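# Rotate the capstan anticlockwise with four robot arms

## Task

Rotate the capstan counter-clockwise as viewed from above, getting as much rotation as possible before the available motion time runs out.

## Robot and tools

ROBOTS. Four identical i2rt Big YAM arms, named arm1, arm2, arm3 and arm4. Each has six joints, a five-fingered right hand and a wrist camera. Their feet sit around the scene origin, and each foot faces its own +x. arm1 is at x=+0.979 y=+0.001 z=+0.824 and faces -x. arm2 is at x=-0.010 y=+0.977 z=+0.776 and faces -y. arm3 is at x=-0.985 y=+0.003 z=+0.801 and faces +x. arm4 is at x=-0.004 y=-0.981 z=+0.824 and faces +y. A hand reaches roughly 1.07 m from its joint1 axis. The room cameras are cam_back, cam_over and cam_side. The wrist cameras are arm1_cam_wrist to arm4_cam_wrist.

FRAME. All poses are in one scene frame, in metres. Its origin is on the floor and +z is up. Anticlockwise seen from above means counter-clockwise when looking down -z. The hand point lies 0.045 m in front of the palm. On it, +z runs along the straight fingers, +y points out of the palm, and +x runs across the palm away from the thumb. The printed hand position can be off, more so at long reach.

JOINTS. All values are absolute radians.
- joint1_rad: -2.879 to 2.879. Turns the arm about its foot; positive is counter-clockwise from above.
- joint2_rad: 0 to 3.141. Shoulder; positive lifts the arm up and then forward.
- joint3_rad: 0 to 3.019. Elbow; positive opens it.
- joint4_rad: -1.692 to 1.57. Positive tips the fingers up.
- joint5_rad: -1.57 to 1.57. Positive swings the hand to the arm's right.
- joint6_rad: -2.094 to 2.094. Positive rolls the hand clockwise when seen from behind it.
With joints 1, 5 and 6 at zero and the hand level and pointing forward, the palm faces down and the thumb is on the left.

HAND. These keys are absolute values from -1 to 1: hand_little, hand_ring, hand_middle, hand_index, hand_thumb_bend and hand_thumb_turn. For the fingers, +1 is straight or open and -1 is curled. For hand_thumb_turn, +1 puts the thumb beside the palm and -1 puts it opposite the fingers.
- hand_force_limit (-1 to 1) sets the load at which a closing motor stops. It runs from about 0 N at -1 to 10 N at +1, or 15 N for the thumb motors.
- hand_speed ranges from -0.96 to 1. Full speed is reached at +0.48 and above. Each scene starts at force limit 0 and speed -0.8.
- A motor only starts when its own target changes. For a soft grip, close at hand_speed -0.94 or lower.
- With the thumb opposed, the hand can wrap objects about 0.035 to 0.065 m thick, or a handle down to about 0.025 m.
- A bracket on the little-finger side of the wrist can strike things.

MOVE TOOL. move takes one optional object per robot (arm1 to arm4) plus an optional cameras list. A robot you leave out gets no new command but may keep pushing toward its old targets. Each robot's object can hold the following.
- joints: a dictionary of absolute targets, keyed by joint name.
- min_time_s: 0.1 to 8 s. The shortest time each of that robot's arm-joint motions may take.
- target: one list of seven numbers, [x, y, z, qw, qx, qy, qz]. It is an absolute hand pose in the scene frame, in metres plus a wxyz quaternion, in the same form as the printed hand line. The hand travels in a straight line toward it, starting from its current hand_target pose.
- speed: top speed of that path, 0.002 to 0.5 m/s (default 0.25); turning is limited to twice that value in rad/s. It is only valid together with target.
When target is used, joints may contain only the hand keys.

MOVE TIMING. All motions in a call start together. All hand paths finish together, paced by the slowest one, within 0.5 to 10 s. No action runs longer than 15 s. The controller keeps each path point within 100 mm and 20 degrees of the measured hand pose. The hand lags, may end a centimetre or more off the pose, and may overshoot the speed when the arm is near straight. Paths do not avoid obstacles or other arms.

CAMERAS ARGUMENT. Give camera names, ["all"] or []. If you omit it, a call with no action shows all cameras and an action shows none. An unknown key or name makes the call invalid; an out-of-range value gets it refused. After a refusal, the later move, wait and finished_scene calls in the same reply are skipped.

OTHER TOOLS.
- wait(seconds 0 to 10, cameras) lets the scene run with nothing new commanded.
- zoom_image(camera, region [x0,y0,x1,y1] in pixels, at most 504 by 504) enlarges part of that camera's latest image.
- show_instructions shows the reference pages.
- finished_scene(scene) ends the scene for good. The capstan must already be turned and stay so without the robots.

RESULTS.
- The move line gives each moved robot's outcome, such as "arm1 done; arm2 time_out".
- joint_status and hand_status tell how each motion ended:
  - done: within tolerance.
  - off_target: came to rest short and may still be pushing.
  - time_out: the joint holds a nearby target and keeps pushing. Send it its reported position to relieve it.
  - not_followed: a clearance check held the command back, shown as "joint command not followed" or "pose unreachable". The robot may keep trying until you send new targets.
- on_its_own lists things the robot did without being told; "held at" is a target, not a reading.
- Robots listed as "as last shown" were not commanded, and their lines repeat earlier values.
- hand_target is the hand pose at the current joint targets.
- hand_stopped_by gives one word per motor (little, ring, middle, index, thumb_bend, thumb_turn): moving, target, force, stalled or fault.
- The *_load_n readings are fingertip forces in N, positive when the finger is pushed open. A lost grip shows as loads near 0.
- Joint velocities are in rad/s and read "within noise" when still.
- Joint torques include gravity and an offset. Numbers 3 and 4 wrap at ±28 N m.
- A MOTOR HOT line appears at 85 °C. At 100 °C the arm drops for 30 to 60 s (OVER-TEMPERATURE FAULT), and keys it blocked read limit_stop_at_motor_heat; send those targets again afterwards.

TIMING. The scene keeps running while you think, with the robots holding their last command.

AVOID.
- Hard contact between robots, including one hand gripping another's fingers. The clearance check can act too late and ignores hands and wrist cameras.
- Hitting fixed or heavy objects hard.
- Slams, drops and releasing moving parts.
- Too much force on the fingers.
- Pushing for a long time toward unreachable poses or holding the arm stretched out, which heats the motors.

Each tool is called as name([rows], argument=value, ...), one row to a line, values as JSON.

Reference images:

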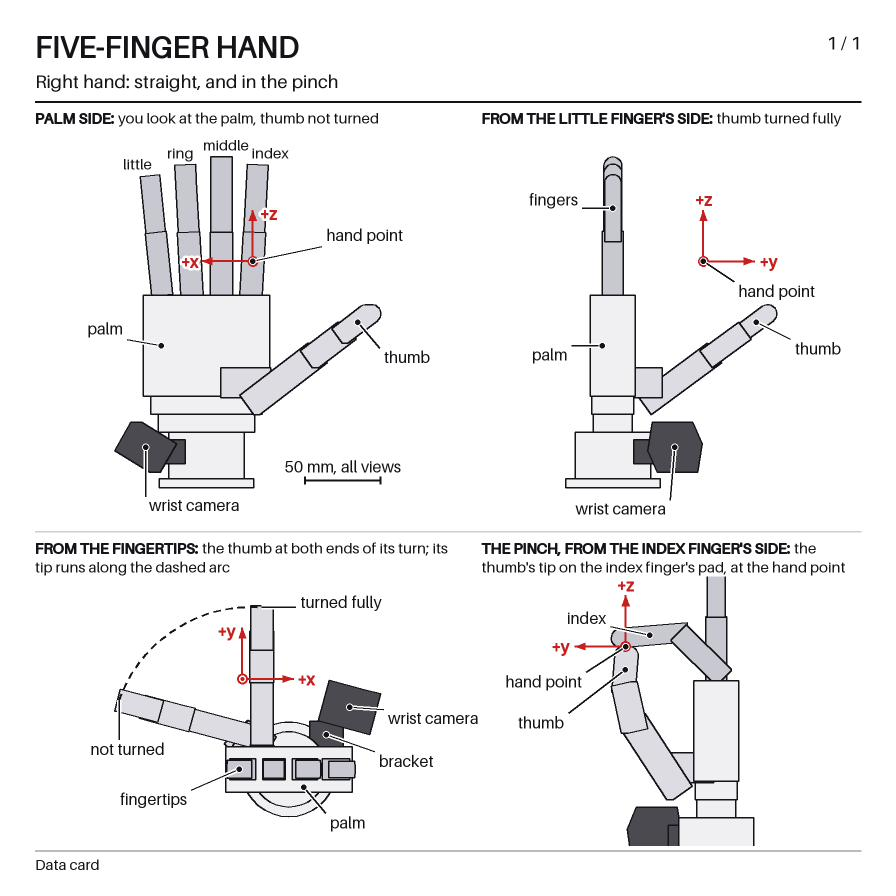

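## Session

move()

Scene clock: 0.00 s.
Joint torques (N m): no reading
Motor temperatures (°C): arm1=[27 30 28 26 28 24] | arm2=[26 25 27 27 25 26] | arm3=[28 25 28 27 28 28] | arm4=[29 27 26 27 25 26]
Heat: arm1: hottest joint2_rad 30 °C; arm2: hottest joint3_rad 27 °C; arm3: hottest joint1_rad 28 °C; arm4: hottest joint1_rad 29 °C.
Joint velocities: within noise
arm1.joint_positions: joint1_rad=+0.122 joint2_rad=+0.621 joint3_rad=+1.420 joint4_rad=-1.299 joint5_rad=+0.168 joint6_rad=-1.031 hand_little=+1.000 hand_ring=+1.000 hand_middle=+1.000 hand_index=+1.000 hand_thumb_turn=+1.000 hand_thumb_bend=+1.000 hand_force_limit=+0.000 hand_speed=-0.800
arm1.joint_status: not commanded
arm1.hand_stopped_by: target,target,target,target,target,target
arm1.little_load_n: 0.0
arm1.ring_load_n: 0.0
arm1.middle_load_n: 0.0
arm1.index_load_n: 0.0
arm1.thumb_bend_load_n: 0.0
arm1.thumb_turn_load_n: 0.0
arm1.hand: x=+0.7513 y=+0.0447 z=+1.3279 quat_wxyz=(-0.505, +0.232, +0.827, -0.083) (m; scene frame)
arm1.hand_target: x=+0.7529 y=+0.0448 z=+1.3382 quat_wxyz=(-0.515, +0.232, +0.821, -0.087) (m; scene frame)
arm1.hand_status: not commanded
arm2.joint_positions: joint1_rad=+0.435 joint2_rad=+0.566 joint3_rad=+1.345 joint4_rad=-1.528 joint5_rad=-0.029 joint6_rad=-0.962 hand_little=+1.000 hand_ring=+1.000 hand_middle=+1.000 hand_index=+1.000 hand_thumb_turn=+1.000 hand_thumb_bend=+1.000 hand_force_limit=+0.000 hand_speed=-0.800
arm2.joint_status: not commanded
arm2.hand_stopped_by: target,target,target,target,target,target
arm2.little_load_n: -0.5
arm2.ring_load_n: 0.0
arm2.middle_load_n: 0.0
arm2.index_load_n: 0.0
arm2.thumb_bend_load_n: 0.0
arm2.thumb_turn_load_n: 0.0
arm2.hand: x=+0.0411 y=+0.8161 z=+1.2079 quat_wxyz=(+0.081, +0.607, -0.686, +0.392) (m; scene frame)
arm2.hand_target: x=+0.0412 y=+0.8158 z=+1.2190 quat_wxyz=(+0.085, +0.603, -0.682, +0.404) (m; scene frame)
arm2.hand_status: not commanded
arm3.joint_positions: joint1_rad=+0.411 joint2_rad=+0.621 joint3_rad=+1.376 joint4_rad=-1.481 joint5_rad=+0.007 joint6_rad=-1.432 hand_little=+1.000 hand_ring=+1.000 hand_middle=+1.000 hand_index=+1.000 hand_thumb_turn=+1.000 hand_thumb_bend=+1.000 hand_force_limit=+0.000 hand_speed=-0.800
arm3.joint_status: not commanded
arm3.hand_stopped_by: target,target,target,target,target,target
arm3.little_load_n: 0.0
arm3.ring_load_n: 0.0
arm3.middle_load_n: 0.0
arm3.index_load_n: 0.0
arm3.thumb_bend_load_n: 0.0
arm3.thumb_turn_load_n: 0.0
arm3.hand: x=-0.7746 y=+0.0392 z=+1.2618 quat_wxyz=(-0.111, +0.903, +0.133, +0.394) (m; scene frame)
arm3.hand_target: x=-0.7748 y=+0.0392 z=+1.2728 quat_wxyz=(-0.114, +0.897, +0.132, +0.406) (m; scene frame)
arm3.hand_status: not commanded
arm4.joint_positions: joint1_rad=-0.019 joint2_rad=+0.629 joint3_rad=+1.429 joint4_rad=-1.162 joint5_rad=-0.015 joint6_rad=-1.070 hand_little=+1.000 hand_ring=+1.000 hand_middle=+1.000 hand_index=+1.000 hand_thumb_turn=+1.000 hand_thumb_bend=+1.000 hand_force_limit=+0.000 hand_speed=-0.800
arm4.joint_status: not commanded
arm4.hand_stopped_by: target,target,target,target,target,target
arm4.little_load_n: 0.0
arm4.ring_load_n: 0.0
arm4.middle_load_n: 0.0
arm4.index_load_n: 0.0
arm4.thumb_bend_load_n: 0.0
arm4.thumb_turn_load_n: -0.5
arm4.hand: x=+0.0236 y=-0.7267 z=+1.3584 quat_wxyz=(-0.493, +0.701, +0.431, +0.283) (m; scene frame)
arm4.hand_target: x=+0.0236 y=-0.7287 z=+1.3700 quat_wxyz=(-0.502, +0.695, +0.428, +0.288) (m; scene frame)
arm4.hand_status: not commanded
pictures: arm1_cam_wrist, arm2_cam_wrist, arm3_cam_wrist, arm4_cam_wrist, cam_back, cam_over, cam_side
Images, in order (width x height): arm1_cam_wrist 616x616, arm2_cam_wrist 616x616, arm3_cam_wrist 616x616, arm4_cam_wrist 616x616, cam_back 672x504, cam_over 672x504, cam_side 672x504.

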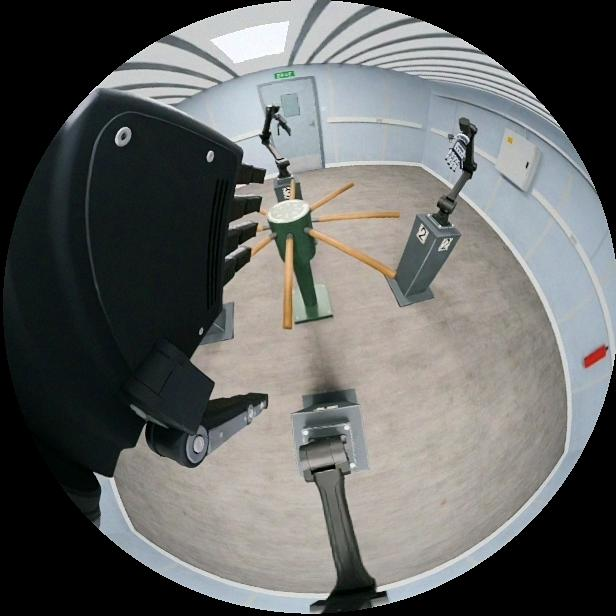

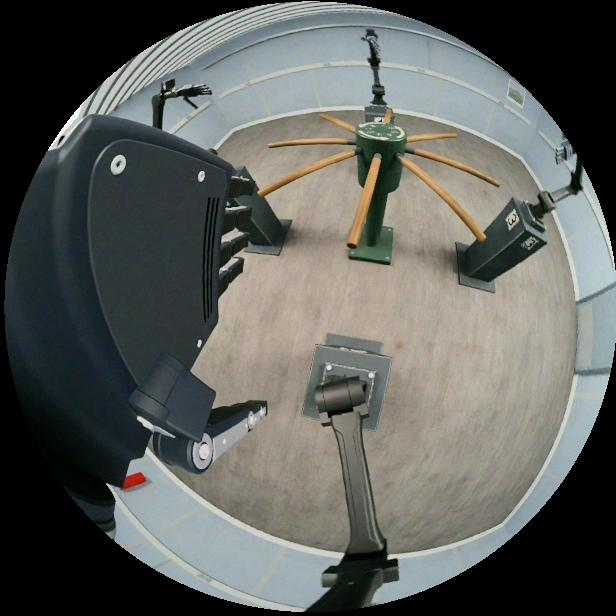

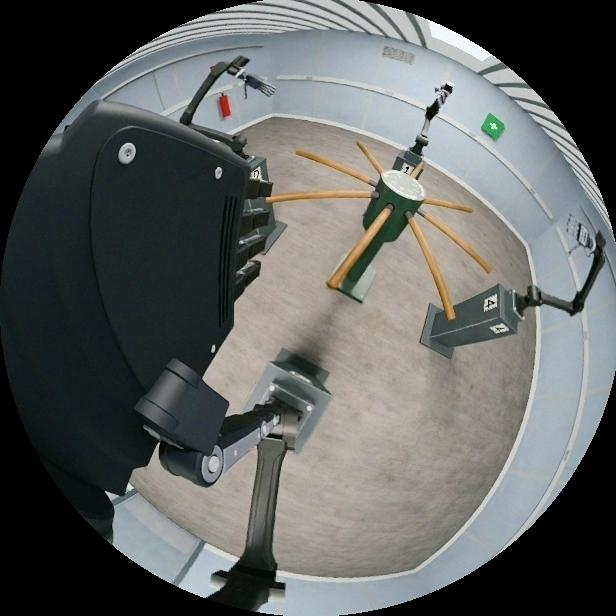

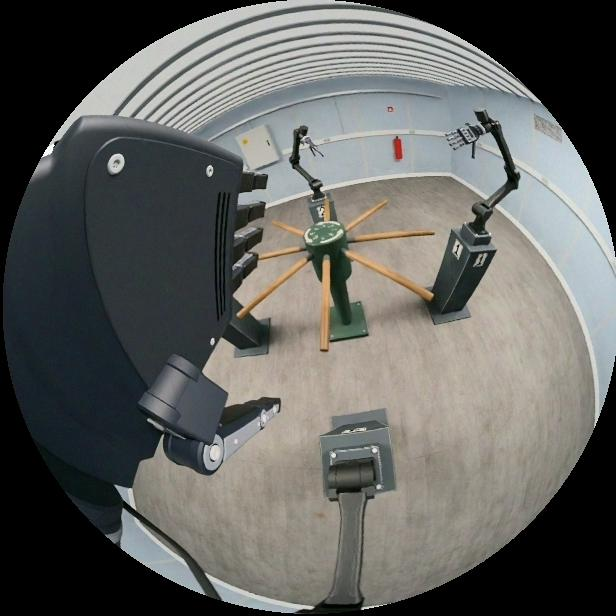

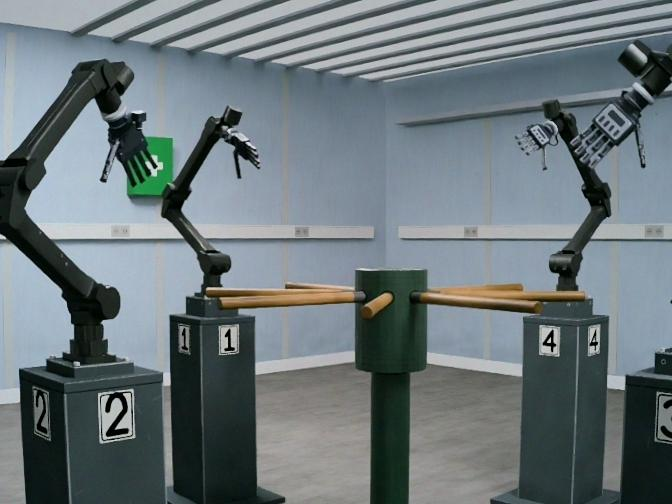

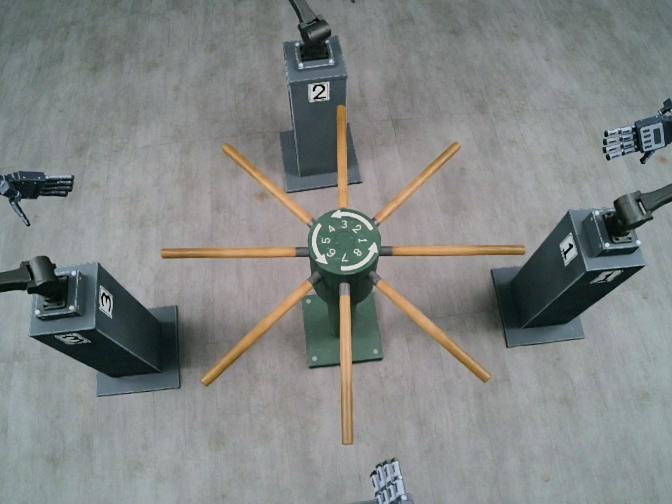

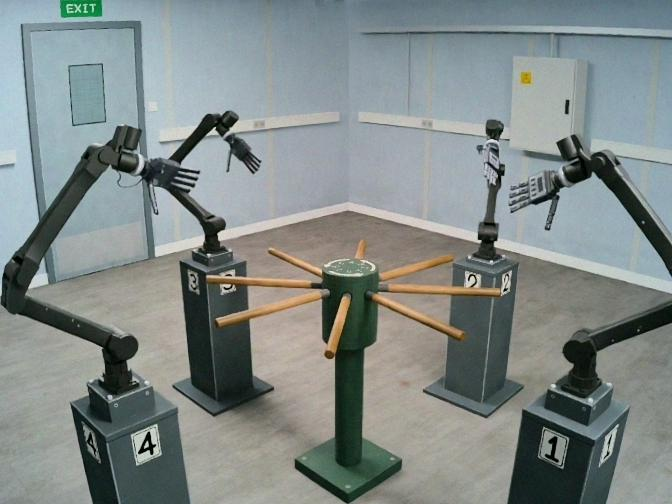

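move(arm1={"joints":{"joint1_rad":0.0,"joint2_rad":1.3,"joint3_rad":1.35,"joint4_rad":-1.62,"joint5_rad":0,"joint6_rad":1.57,"hand_speed":0.0,"hand_little":-1,"hand_ring":-1,"hand_middle":-1,"hand_index":-1,"hand_thumb_turn":-1}}, arm2={"joints":{"joint1_rad":0.0,"joint2_rad":1.3,"joint3_rad":1.35,"joint4_rad":-1.62,"joint5_rad":0,"joint6_rad":1.57,"hand_speed":0.0,"hand_little":-1,"hand_ring":-1,"hand_middle":-1,"hand_index":-1,"hand_thumb_turn":-1}}, arm3={"joints":{"joint1_rad":0.0,"joint2_rad":1.3,"joint3_rad":1.35,"joint4_rad":-1.62,"joint5_rad":0,"joint6_rad":1.57,"hand_speed":0.0,"hand_little":-1,"hand_ring":-1,"hand_middle":-1,"hand_index":-1,"hand_thumb_turn":-1}}, arm4={"joints":{"joint1_rad":0.0,"joint2_rad":1.3,"joint3_rad":1.35,"joint4_rad":-1.62,"joint5_rad":0,"joint6_rad":1.57,"hand_speed":0.0,"hand_little":-1,"hand_ring":-1,"hand_middle":-1,"hand_index":-1,"hand_thumb_turn":-1}}, cameras=["all"])

Scene clock: 161.50 s.
Joint torques (N m): arm1=[-0.73 -11.16 9.1 -0.16 -0.02 0.18] | arm2=[-0.97 -7.47 9.84 -0.03 0.01 0.11] | arm3=[-1.26 -8 8.99 -0.7 -0.05 0.01] | arm4=[-0.38 -6.95 8.95 -0.17 0.07 0.1]
Motor temperatures (°C): arm1=[27 30 38 25 26 23] | arm2=[26 25 35 27 24 25] | arm3=[27 25 35 26 26 27] | arm4=[28 27 33 26 24 25]
Heat: arm1: hottest joint3_rad 38 °C; arm2: hottest joint3_rad 35 °C; arm3: hottest joint3_rad 35 °C; arm4: hottest joint3_rad 33 °C.
move: arm1 done; arm2 done; arm3 done; arm4 done
Joint velocities: within noise
arm1.joint_positions: joint1_rad=+0.006 joint2_rad=+1.291 joint3_rad=+1.340 joint4_rad=-1.610 joint5_rad=+0.003 joint6_rad=+1.557 hand_little=-1.000 hand_ring=-1.000 hand_middle=-1.000 hand_index=-1.000 hand_thumb_turn=-1.000 hand_thumb_bend=+1.000 hand_force_limit=+0.000 hand_speed=+0.000
arm1.joint_status: all done
arm1.hand_stopped_by: target,target,target,target,target,target
arm1.little_load_n: 0.0
arm1.ring_load_n: 0.0
arm1.middle_load_n: 0.0
arm1.index_load_n: 0.0
arm1.thumb_bend_load_n: 0.0
arm1.thumb_turn_load_n: 0.0
arm1.hand: x=+0.5795 y=-0.0497 z=+1.0850 quat_wxyz=(-0.007, +1.000, -0.008, -0.002) (m; scene frame)
arm1.hand_target: x=+0.5774 y=-0.0472 z=+1.0857 quat_wxyz=(-0.005, +1.000, -0.017, +0.002) (m; scene frame)
arm1.hand_status: not commanded
arm2.joint_positions: joint1_rad=+0.008 joint2_rad=+1.298 joint3_rad=+1.345 joint4_rad=-1.611 joint5_rad=-0.002 joint6_rad=+1.556 hand_little=-1.000 hand_ring=-1.000 hand_middle=-1.000 hand_index=-1.000 hand_thumb_turn=-1.000 hand_thumb_bend=+1.000 hand_force_limit=+0.000 hand_speed=+0.000
arm2.joint_status: all done
arm2.hand_stopped_by: target,target,target,target,target,target
arm2.little_load_n: 0.0
arm2.ring_load_n: 0.0
arm2.middle_load_n: 0.0
arm2.index_load_n: 0.0
arm2.thumb_bend_load_n: 0.0
arm2.thumb_turn_load_n: -0.5
arm2.hand: x=+0.0690 y=+0.5816 z=+1.0388 quat_wxyz=(-0.004, -0.684, -0.729, +0.000) (m; scene frame)
arm2.hand_target: x=+0.0650 y=+0.5813 z=+1.0398 quat_wxyz=(-0.001, -0.692, -0.722, -0.002) (m; scene frame)
arm2.hand_status: not commanded
arm3.joint_positions: joint1_rad=+0.005 joint2_rad=+1.306 joint3_rad=+1.339 joint4_rad=-1.611 joint5_rad=+0.001 joint6_rad=+1.561 hand_little=-1.000 hand_ring=-1.000 hand_middle=-1.000 hand_index=-1.000 hand_thumb_turn=-1.000 hand_thumb_bend=+1.000 hand_force_limit=+0.000 hand_speed=+0.000
arm3.joint_status: all done
arm3.hand_stopped_by: target,target,target,target,target,target
arm3.little_load_n: 0.0
arm3.ring_load_n: 0.0
arm3.middle_load_n: 0.0
arm3.index_load_n: 0.0
arm3.thumb_bend_load_n: 0.0
arm3.thumb_turn_load_n: 0.0
arm3.hand: x=-0.5891 y=+0.0742 z=+1.0591 quat_wxyz=(+0.003, +0.018, -1.000, +0.003) (m; scene frame)
arm3.hand_target: x=-0.5883 y=+0.0723 z=+1.0659 quat_wxyz=(-0.001, +0.012, -1.000, +0.002) (m; scene frame)
arm3.hand_status: not commanded
arm4.joint_positions: joint1_rad=-0.011 joint2_rad=+1.304 joint3_rad=+1.345 joint4_rad=-1.608 joint5_rad=-0.003 joint6_rad=+1.555 hand_little=-1.000 hand_ring=-1.000 hand_middle=-1.000 hand_index=-1.000 hand_thumb_turn=-1.000 hand_thumb_bend=+1.000 hand_force_limit=+0.000 hand_speed=+0.000
arm4.joint_status: all done
arm4.hand_stopped_by: target,target,target,target,target,target
arm4.little_load_n: 0.0
arm4.ring_load_n: 0.0
arm4.middle_load_n: 0.5
arm4.index_load_n: 0.0
arm4.thumb_bend_load_n: 0.0
arm4.thumb_turn_load_n: 0.0
arm4.hand: x=-0.0767 y=-0.5826 z=+1.0847 quat_wxyz=(-0.003, +0.722, -0.692, +0.000) (m; scene frame)
arm4.hand_target: x=-0.0799 y=-0.5849 z=+1.0875 quat_wxyz=(-0.003, +0.720, -0.694, +0.002) (m; scene frame)
arm4.hand_status: not commanded
pictures: arm1_cam_wrist, arm2_cam_wrist, arm3_cam_wrist, arm4_cam_wrist, cam_back, cam_over, cam_side
Images, in order (width x height): arm1_cam_wrist 616x616, arm2_cam_wrist 616x616, arm3_cam_wrist 616x616, arm4_cam_wrist 616x616, cam_back 672x504, cam_over 672x504, cam_side 672x504.

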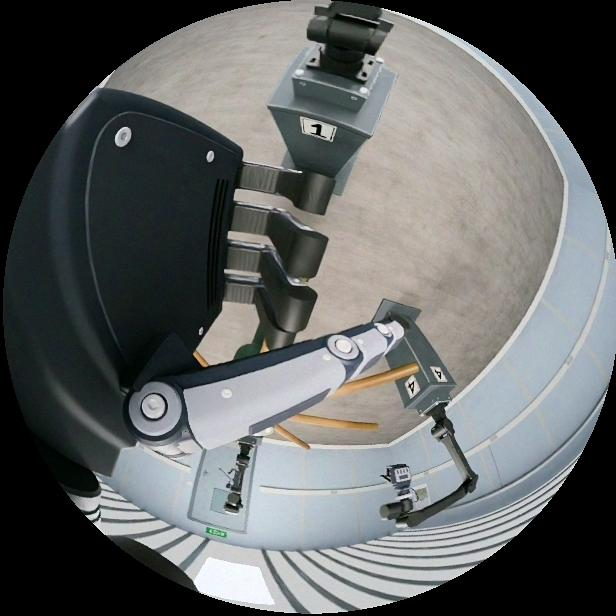

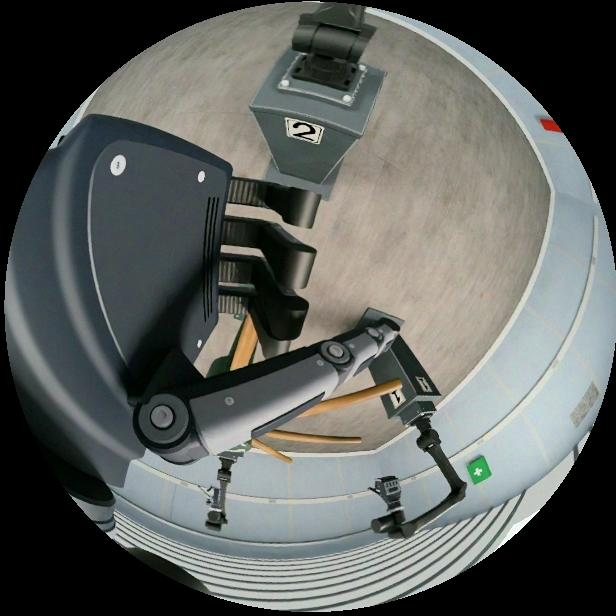

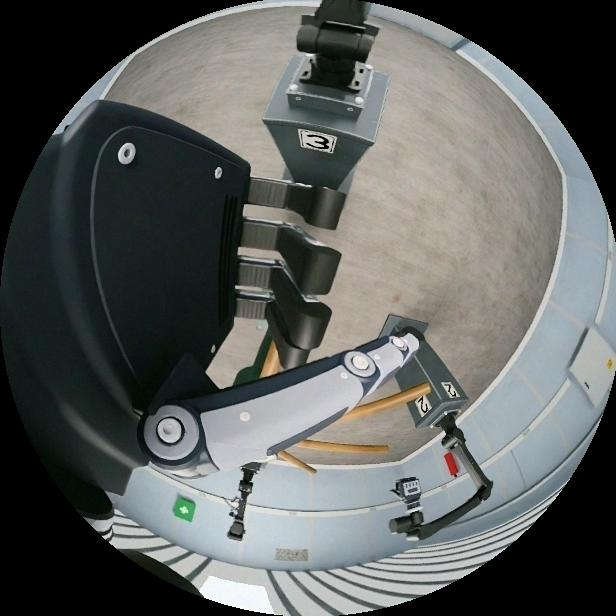

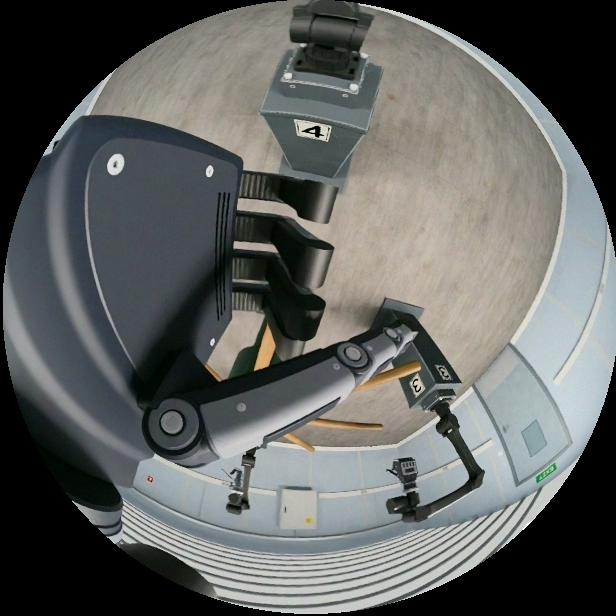

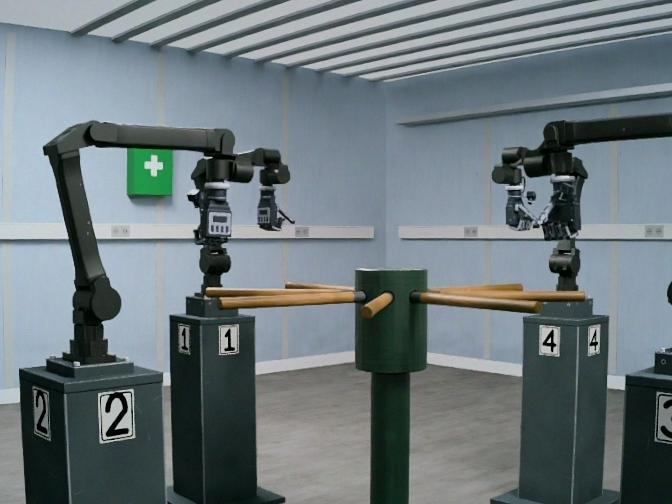

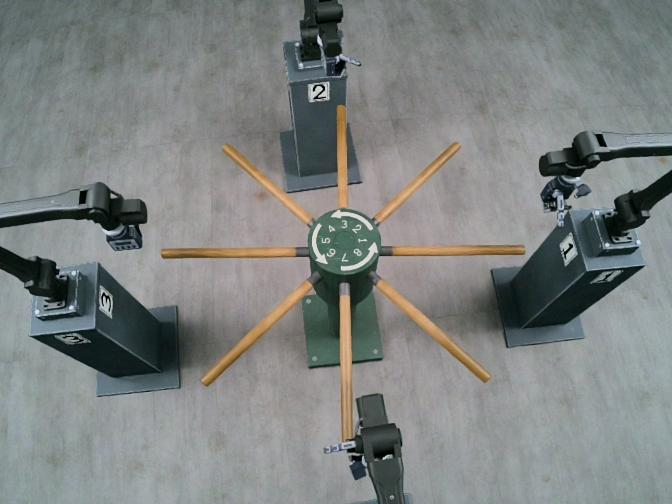

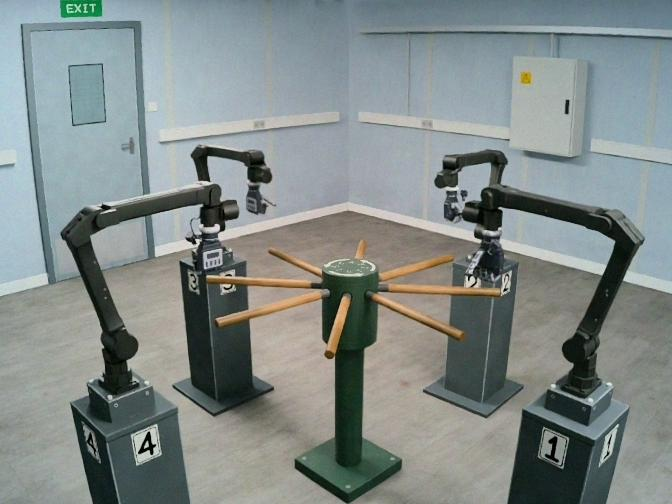

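move(arm1={"target":[0.33,-0.17,1.0,0,1,0,0],"speed":0.4}, arm2={"target":[0.17,0.33,1.0,0,0.7071,0.7071,0],"speed":0.4}, arm3={"target":[-0.33,0.17,1.0,0,0,1,0],"speed":0.4}, arm4={"target":[-0.17,-0.33,1.0,0,0.7071,-0.7071,0],"speed":0.4}, cameras=["cam_over","cam_back","cam_side"])

Scene clock: 192.03 s.
Joint torques (N m): arm1=[-0.03 -20.25 11.67 -0.17 0.1 0.17] | arm2=[0.5 -15.79 14.37 -0.06 0.06 0.1] | arm3=[-0.44 -16.79 11.92 -0.68 0.03 0.04] | arm4=[-1.08 -15.09 12.82 -0.29 0.02 0.06]
Motor temperatures (°C): arm1=[27 30 37 25 26 23] | arm2=[26 25 35 27 24 25] | arm3=[27 26 34 26 26 27] | arm4=[28 27 33 26 24 25]
Heat: arm1: hottest joint3_rad 37 °C; arm2: hottest joint3_rad 35 °C; arm3: hottest joint3_rad 34 °C; arm4: hottest joint3_rad 33 °C.
move: arm1 off_target; arm2 off_target; arm3 off_target; arm4 off_target
Joint velocities: within noise
arm1.joint_positions: joint1_rad=+0.205 joint2_rad=+1.973 joint3_rad=+1.965 joint4_rad=-1.560 joint5_rad=-0.011 joint6_rad=+1.731 hand_little=-1.000 hand_ring=-1.000 hand_middle=-1.000 hand_index=-1.000 hand_thumb_turn=-1.000 hand_thumb_bend=+1.000 hand_force_limit=+0.000 hand_speed=+0.000
arm1.joint_status: not commanded
arm1.hand_stopped_by: target,target,target,target,target,target
arm1.little_load_n: 0.0
arm1.ring_load_n: 0.0
arm1.middle_load_n: 0.0
arm1.index_load_n: 0.0
arm1.thumb_bend_load_n: 0.0
arm1.thumb_turn_load_n: 0.0
arm1.hand: x=+0.3420 y=-0.1669 z=+1.0004 quat_wxyz=(+0.000, +1.000, +0.005, +0.002) (m; scene frame)
arm1.hand_target: x=+0.3305 y=-0.1699 z=+1.0000 quat_wxyz=(+0.000, +1.000, +0.000, -0.001) (m; scene frame)
arm1.hand_status: off_target (0.012 m and 0.6 deg from the pose sent, 0.290 m and 1.2 deg at the start; pose on its path clipped on 5 of 57 steps)
arm2.joint_positions: joint1_rad=+0.147 joint2_rad=+1.991 joint3_rad=+2.072 joint4_rad=-1.669 joint5_rad=+0.000 joint6_rad=+1.753 hand_little=-1.000 hand_ring=-1.000 hand_middle=-1.000 hand_index=-1.000 hand_thumb_turn=-1.000 hand_thumb_bend=+1.000 hand_force_limit=+0.000 hand_speed=+0.000
arm2.joint_status: not commanded
arm2.hand_stopped_by: target,target,target,target,target,target
arm2.little_load_n: 0.0
arm2.ring_load_n: 0.5
arm2.middle_load_n: 0.0
arm2.index_load_n: 0.0
arm2.thumb_bend_load_n: 0.0
arm2.thumb_turn_load_n: 0.0
arm2.hand: x=+0.1641 y=+0.3429 z=+0.9856 quat_wxyz=(+0.006, -0.705, -0.709, -0.007) (m; scene frame)
arm2.hand_target: x=+0.1699 y=+0.3311 z=+0.9997 quat_wxyz=(-0.007, -0.707, -0.707, +0.004) (m; scene frame)
arm2.hand_status: off_target (0.020 m and 1.1 deg from the pose sent, 0.274 m and 3.7 deg at the start; pose on its path clipped on 8 of 57 steps; a joint's target at an end of its range on 24 of 57 steps)
arm3.joint_positions: joint1_rad=+0.141 joint2_rad=+2.022 joint3_rad=+2.058 joint4_rad=-1.635 joint5_rad=-0.007 joint6_rad=+1.731 hand_little=-1.000 hand_ring=-1.000 hand_middle=-1.000 hand_index=-1.000 hand_thumb_turn=-1.000 hand_thumb_bend=+1.000 hand_force_limit=+0.000 hand_speed=+0.000
arm3.joint_status: not commanded
arm3.hand_stopped_by: target,target,target,target,target,target
arm3.little_load_n: 0.0
arm3.ring_load_n: 0.0
arm3.middle_load_n: 0.0
arm3.index_load_n: 0.0
arm3.thumb_bend_load_n: 0.0
arm3.thumb_turn_load_n: 0.0
arm3.hand: x=-0.3409 y=+0.1654 z=+0.9874 quat_wxyz=(+0.014, +0.002, -1.000, +0.001) (m; scene frame)
arm3.hand_target: x=-0.3307 y=+0.1698 z=+0.9998 quat_wxyz=(+0.000, +0.000, -1.000, +0.000) (m; scene frame)
arm3.hand_status: off_target (0.017 m and 1.6 deg from the pose sent, 0.283 m and 2.1 deg at the start)
arm4.joint_positions: joint1_rad=+0.122 joint2_rad=+1.996 joint3_rad=+1.965 joint4_rad=-1.561 joint5_rad=-0.009 joint6_rad=+1.723 hand_little=-1.000 hand_ring=-1.000 hand_middle=-1.000 hand_index=-1.000 hand_thumb_turn=-1.000 hand_thumb_bend=+1.000 hand_force_limit=+0.000 hand_speed=+0.000
arm4.joint_status: not commanded
arm4.hand_stopped_by: target,target,target,target,target,target
arm4.little_load_n: 0.0
arm4.ring_load_n: 0.0
arm4.middle_load_n: 0.0
arm4.index_load_n: 0.0
arm4.thumb_bend_load_n: 0.0
arm4.thumb_turn_load_n: 0.0
arm4.hand: x=-0.1642 y=-0.3427 z=+0.9894 quat_wxyz=(+0.008, +0.710, -0.705, +0.009) (m; scene frame)
arm4.hand_target: x=-0.1699 y=-0.3308 z=+1.0001 quat_wxyz=(+0.000, +0.707, -0.707, -0.001) (m; scene frame)
arm4.hand_status: off_target (0.018 m and 1.4 deg from the pose sent, 0.282 m and 2.4 deg at the start; pose on its path clipped on 6 of 57 steps)
pictures: cam_back, cam_over, cam_side
Images, in order (width x height): cam_back 672x504, cam_over 672x504, cam_side 672x504.

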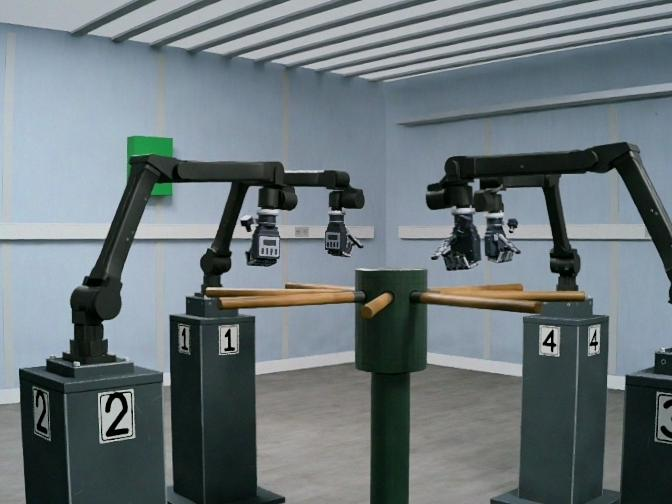

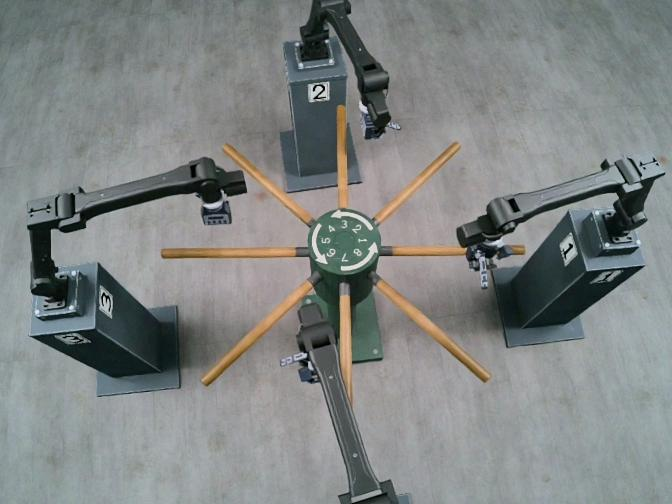

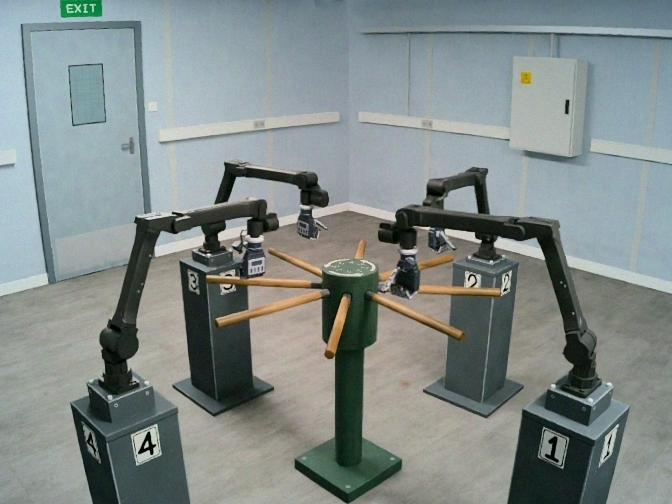

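move(arm1={"target":[0.34,-0.17,0.83,0,1,0,0],"speed":0.3}, arm2={"target":[0.23,0.34,0.83,0,0.7071,0.7071,0],"speed":0.3}, arm3={"target":[-0.34,0.23,0.83,0,0,1,0],"speed":0.3}, arm4={"target":[-0.17,-0.34,0.83,0,0.7071,-0.7071,0],"speed":0.3}, cameras=["cam_over","cam_back","cam_side","arm1_cam_wrist"])

Scene clock: 235.93 s.
Joint torques (N m): arm1=[0.38 -21.48 8.32 0.57 0.11 0.19] | arm2=[-0.03 -16.97 9.47 0.73 0.04 0.11] | arm3=[-0.79 -18.9 8.12 0.01 -0.02 0.03] | arm4=[-0.44 -16.26 8.03 0.65 0.04 0.08]
Motor temperatures (°C): arm1=[27 32 42 25 26 23] | arm2=[26 28 36 26 24 25] | arm3=[27 28 36 26 26 27] | arm4=[28 28 34 26 24 25]
Heat: arm1: hottest joint3_rad 42 °C; arm2: hottest joint3_rad 36 °C; arm3: hottest joint3_rad 36 °C; arm4: hottest joint3_rad 34 °C.
move: arm1 done; arm2 done; arm3 done; arm4 done
Joint velocities: within noise
arm1.joint_positions: joint1_rad=+0.206 joint2_rad=+2.058 joint3_rad=+1.663 joint4_rad=-1.171 joint5_rad=-0.011 joint6_rad=+1.736 hand_little=-1.000 hand_ring=-1.000 hand_middle=-1.000 hand_index=-1.000 hand_thumb_turn=-1.000 hand_thumb_bend=+1.000 hand_force_limit=+0.000 hand_speed=+0.000
arm1.joint_status: not commanded
arm1.hand_stopped_by: target,target,target,target,target,target
arm1.little_load_n: 0.0
arm1.ring_load_n: 0.0
arm1.middle_load_n: 0.0
arm1.index_load_n: 0.0
arm1.thumb_bend_load_n: 0.0
arm1.thumb_turn_load_n: 0.0
arm1.hand: x=+0.3447 y=-0.1649 z=+0.8377 quat_wxyz=(+0.001, +1.000, +0.002, +0.001) (m; scene frame)
arm1.hand_target: x=+0.3403 y=-0.1699 z=+0.8299 quat_wxyz=(+0.000, +1.000, +0.000, +0.000) (m; scene frame)
arm1.hand_status: done (0.010 m and 0.3 deg from the pose sent, 0.170 m and 0.6 deg at the start)
arm2.joint_positions: joint1_rad=+0.247 joint2_rad=+2.070 joint3_rad=+1.793 joint4_rad=-1.301 joint5_rad=+0.003 joint6_rad=+1.847 hand_little=-1.000 hand_ring=-1.000 hand_middle=-1.000 hand_index=-1.000 hand_thumb_turn=-1.000 hand_thumb_bend=+1.000 hand_force_limit=+0.000 hand_speed=+0.000
arm2.joint_status: not commanded
arm2.hand_stopped_by: target,target,target,target,target,target
arm2.little_load_n: 0.0
arm2.ring_load_n: 0.0
arm2.middle_load_n: 0.0
arm2.index_load_n: 0.0
arm2.thumb_bend_load_n: 0.0
arm2.thumb_turn_load_n: 0.0
arm2.hand: x=+0.2281 y=+0.3444 z=+0.8328 quat_wxyz=(+0.003, -0.703, -0.711, -0.003) (m; scene frame)
arm2.hand_target: x=+0.2299 y=+0.3401 z=+0.8299 quat_wxyz=(+0.000, -0.707, -0.707, +0.000) (m; scene frame)
arm2.hand_status: done (0.006 m and 0.8 deg from the pose sent, 0.169 m and 1.1 deg at the start)
arm3.joint_positions: joint1_rad=+0.245 joint2_rad=+2.116 joint3_rad=+1.775 joint4_rad=-1.253 joint5_rad=-0.005 joint6_rad=+1.827 hand_little=-1.000 hand_ring=-1.000 hand_middle=-1.000 hand_index=-1.000 hand_thumb_turn=-1.000 hand_thumb_bend=+1.000 hand_force_limit=+0.000 hand_speed=+0.000
arm3.joint_status: not commanded
arm3.hand_stopped_by: target,target,target,target,target,target
arm3.little_load_n: 0.0
arm3.ring_load_n: 0.0
arm3.middle_load_n: 0.0
arm3.index_load_n: 0.0
arm3.thumb_bend_load_n: 0.0
arm3.thumb_turn_load_n: 0.0
arm3.hand: x=-0.3477 y=+0.2302 z=+0.8229 quat_wxyz=(+0.012, +0.006, -1.000, +0.003) (m; scene frame)
arm3.hand_target: x=-0.3401 y=+0.2299 z=+0.8303 quat_wxyz=(+0.000, +0.000, -1.000, +0.000) (m; scene frame)
arm3.hand_status: done (0.010 m and 1.5 deg from the pose sent, 0.170 m and 1.6 deg at the start)
arm4.joint_positions: joint1_rad=+0.123 joint2_rad=+2.084 joint3_rad=+1.681 joint4_rad=-1.176 joint5_rad=-0.009 joint6_rad=+1.727 hand_little=-1.000 hand_ring=-1.000 hand_middle=-1.000 hand_index=-1.000 hand_thumb_turn=-1.000 hand_thumb_bend=+1.000 hand_force_limit=+0.000 hand_speed=+0.000
arm4.joint_status: not commanded
arm4.hand_stopped_by: target,target,target,target,target,target
arm4.little_load_n: 0.0
arm4.ring_load_n: 0.0
arm4.middle_load_n: 0.0
arm4.index_load_n: 0.0
arm4.thumb_bend_load_n: 0.0
arm4.thumb_turn_load_n: 0.0
arm4.hand: x=-0.1634 y=-0.3425 z=+0.8316 quat_wxyz=(+0.004, +0.708, -0.706, +0.003) (m; scene frame)
arm4.hand_target: x=-0.1700 y=-0.3400 z=+0.8301 quat_wxyz=(+0.000, +0.707, -0.707, +0.000) (m; scene frame)
arm4.hand_status: done (0.007 m and 0.6 deg from the pose sent, 0.159 m and 1.4 deg at the start)
pictures: arm1_cam_wrist, cam_back, cam_over, cam_side
Images, in order (width x height): arm1_cam_wrist 616x616, cam_back 672x504, cam_over 672x504, cam_side 672x504.

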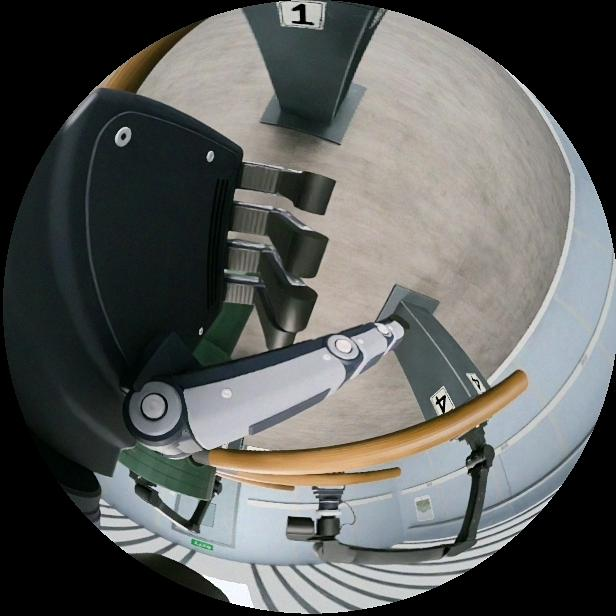

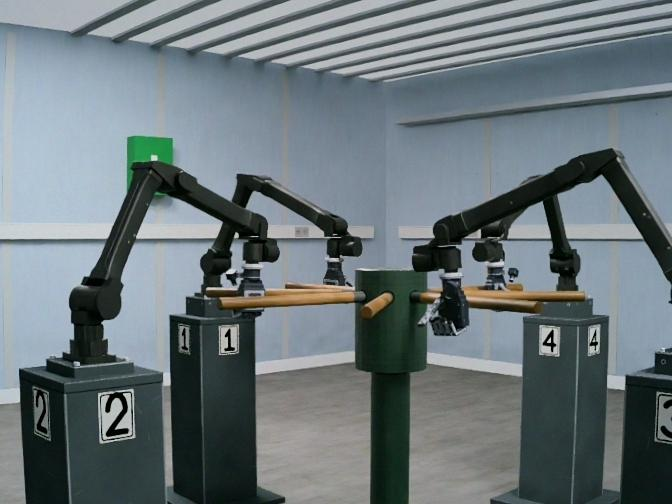

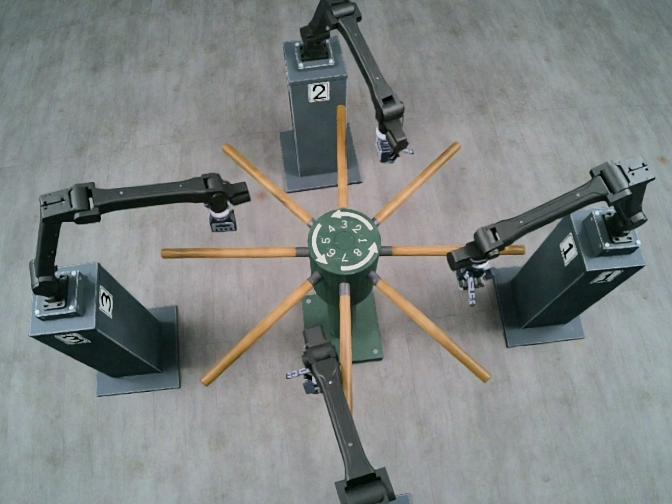

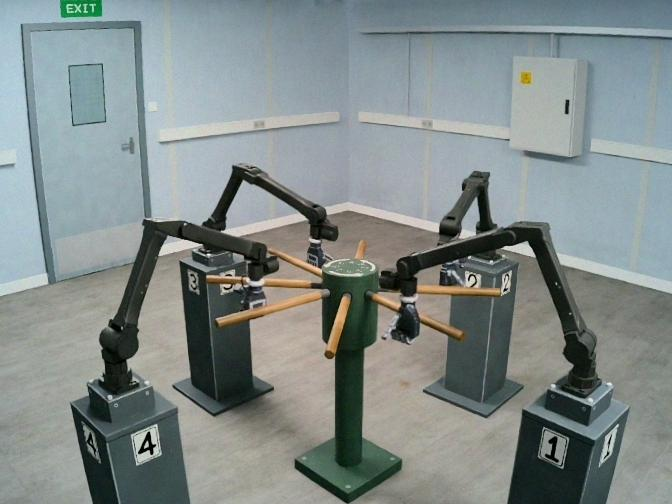

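move(arm1={"target":[0.34,0.03,0.83,0,0.9914,0.1305,0],"speed":0.2}, arm2={"target":[0.02,0.34,0.83,0,0.6088,0.7934,0],"speed":0.2}, arm3={"target":[-0.34,0.02,0.83,0,-0.1305,0.9914,0],"speed":0.2}, arm4={"target":[0.03,-0.34,0.83,0,0.7934,-0.6088,0],"speed":0.2}, cameras=["cam_over","cam_back","cam_side"])

Scene clock: 245.63 s.
Joint torques (N m): arm1=[-11.52 -22.36 7.92 -0.09 2.11 -0.65] | arm2=[-12.28 -19.37 8.77 0.38 1.78 -0.67] | arm3=[-9.76 -18.96 7.45 -0.28 1.45 -0.59] | arm4=[-13.98 -16.67 7.21 0.25 1.91 -0.88]
Motor temperatures (°C): arm1=[27 32 40 25 26 23] | arm2=[26 29 36 26 24 25] | arm3=[27 28 36 26 26 27] | arm4=[28 29 34 26 24 25]
Heat: arm1: hottest joint3_rad 40 °C; arm2: hottest joint3_rad 36 °C; arm3: hottest joint3_rad 36 °C; arm4: hottest joint3_rad 34 °C.
move: arm1 off_target; arm2 off_target; arm3 off_target; arm4 off_target
Joint velocities: within noise
arm1.joint_positions: joint1_rad=+0.113 joint2_rad=+2.058 joint3_rad=+1.659 joint4_rad=-1.161 joint5_rad=-0.071 joint6_rad=+1.341 hand_little=-1.000 hand_ring=-1.000 hand_middle=-1.000 hand_index=-1.000 hand_thumb_turn=-1.000 hand_thumb_bend=+1.000 hand_force_limit=+0.000 hand_speed=+0.000
arm1.joint_status: not commanded
arm1.hand_stopped_by: target,target,target,target,target,target
arm1.little_load_n: 0.0
arm1.ring_load_n: 0.0
arm1.middle_load_n: -0.5
arm1.index_load_n: 0.0
arm1.thumb_bend_load_n: -0.5
arm1.thumb_turn_load_n: 0.0
arm1.hand: x=+0.3567 y=-0.1263 z=+0.8414 quat_wxyz=(+0.030, +0.988, +0.153, -0.005) (m; scene frame)
arm1.hand_target: x=+0.3527 y=-0.0331 z=+0.8343 quat_wxyz=(+0.001, +0.992, +0.129, +0.003) (m; scene frame)
arm1.hand_status: off_target (0.158 m and 4.4 deg from the pose sent, 0.195 m and 14.7 deg at the start; pose on its path clipped on 46 of 68 steps)
arm2.joint_positions: joint1_rad=+0.041 joint2_rad=+2.070 joint3_rad=+1.740 joint4_rad=-1.274 joint5_rad=-0.035 joint6_rad=+1.340 hand_little=-1.000 hand_ring=-1.000 hand_middle=-1.000 hand_index=-1.000 hand_thumb_turn=-1.000 hand_thumb_bend=+1.000 hand_force_limit=+0.000 hand_speed=+0.000
arm2.joint_status: not commanded
arm2.hand_stopped_by: target,target,target,target,target,target
arm2.little_load_n: 0.0
arm2.ring_load_n: 0.0
arm2.middle_load_n: 0.0
arm2.index_load_n: 0.0
arm2.thumb_bend_load_n: 0.0
arm2.thumb_turn_load_n: 0.0
arm2.hand: x=+0.1132 y=+0.3539 z=+0.8156 quat_wxyz=(-0.004, -0.588, -0.808, -0.026) (m; scene frame)
arm2.hand_target: x=+0.0248 y=+0.3454 z=+0.8288 quat_wxyz=(+0.003, -0.610, -0.792, -0.001) (m; scene frame)
arm2.hand_status: off_target (0.095 m and 4.2 deg from the pose sent, 0.208 m and 14.3 deg at the start; pose on its path clipped on 18 of 68 steps)
arm3.joint_positions: joint1_rad=+0.088 joint2_rad=+2.090 joint3_rad=+1.709 joint4_rad=-1.216 joint5_rad=-0.041 joint6_rad=+1.352 hand_little=-1.000 hand_ring=-1.000 hand_middle=-1.000 hand_index=-1.000 hand_thumb_turn=-1.000 hand_thumb_bend=+1.000 hand_force_limit=+0.000 hand_speed=+0.000
arm3.joint_status: not commanded
arm3.hand_stopped_by: target,target,target,target,target,target
arm3.little_load_n: 0.0
arm3.ring_load_n: 0.0
arm3.middle_load_n: 0.0
arm3.index_load_n: 0.0
arm3.thumb_bend_load_n: 0.0
arm3.thumb_turn_load_n: 0.5
arm3.hand: x=-0.3637 y=+0.1449 z=+0.8191 quat_wxyz=(+0.012, +0.163, -0.986, -0.019) (m; scene frame)
arm3.hand_target: x=-0.3516 y=+0.0521 z=+0.8267 quat_wxyz=(+0.002, +0.129, -0.992, +0.001) (m; scene frame)
arm3.hand_status: off_target (0.128 m and 4.6 deg from the pose sent, 0.211 m and 14.4 deg at the start; pose on its path clipped on 41 of 68 steps)
arm4.joint_positions: joint1_rad=+0.046 joint2_rad=+2.084 joint3_rad=+1.676 joint4_rad=-1.168 joint5_rad=-0.054 joint6_rad=+1.332 hand_little=-1.000 hand_ring=-1.000 hand_middle=-1.000 hand_index=-1.000 hand_thumb_turn=-1.000 hand_thumb_bend=+1.000 hand_force_limit=+0.000 hand_speed=+0.000
arm4.joint_status: not commanded
arm4.hand_stopped_by: target,target,target,target,target,target
arm4.little_load_n: 0.0
arm4.ring_load_n: 0.0
arm4.middle_load_n: 0.0
arm4.index_load_n: 0.0
arm4.thumb_bend_load_n: 0.0
arm4.thumb_turn_load_n: -0.5
arm4.hand: x=-0.1314 y=-0.3576 z=+0.8338 quat_wxyz=(+0.017, +0.811, -0.585, -0.016) (m; scene frame)
arm4.hand_target: x=-0.0380 y=-0.3531 z=+0.8311 quat_wxyz=(+0.002, +0.793, -0.610, +0.002) (m; scene frame)
arm4.hand_status: off_target (0.162 m and 4.3 deg from the pose sent, 0.193 m and 14.8 deg at the start; pose on its path clipped on 46 of 68 steps)
pictures: cam_back, cam_over, cam_side
Images, in order (width x height): cam_back 672x504, cam_over 672x504, cam_side 672x504.

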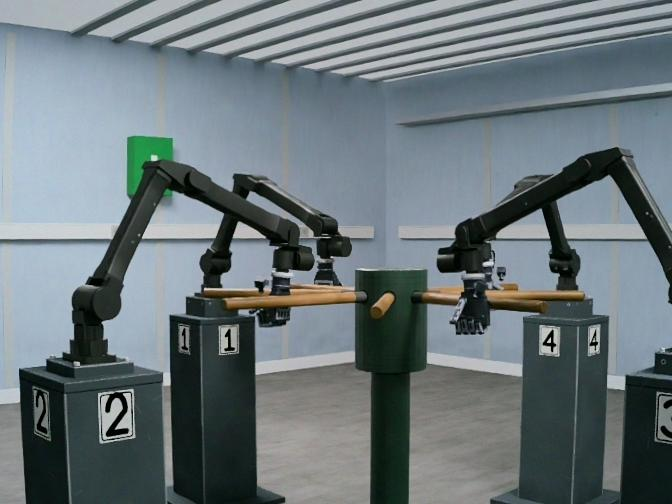

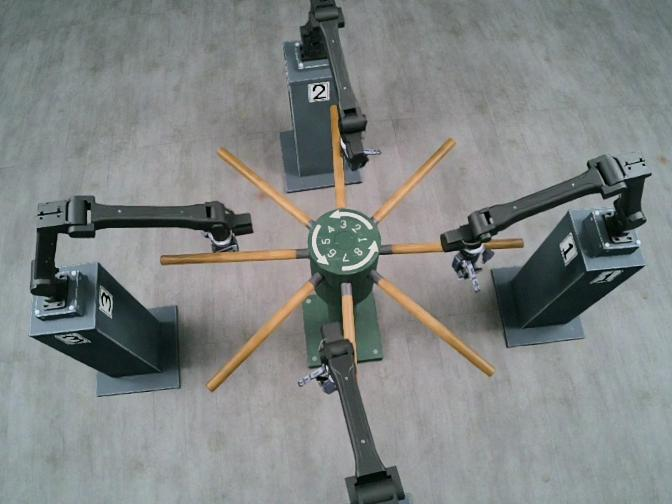

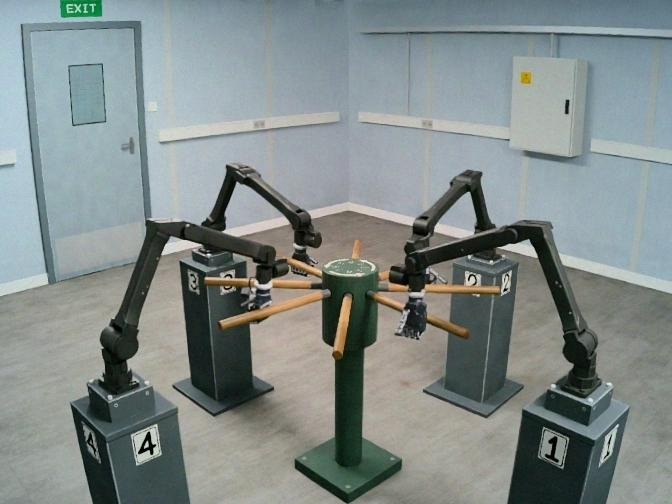

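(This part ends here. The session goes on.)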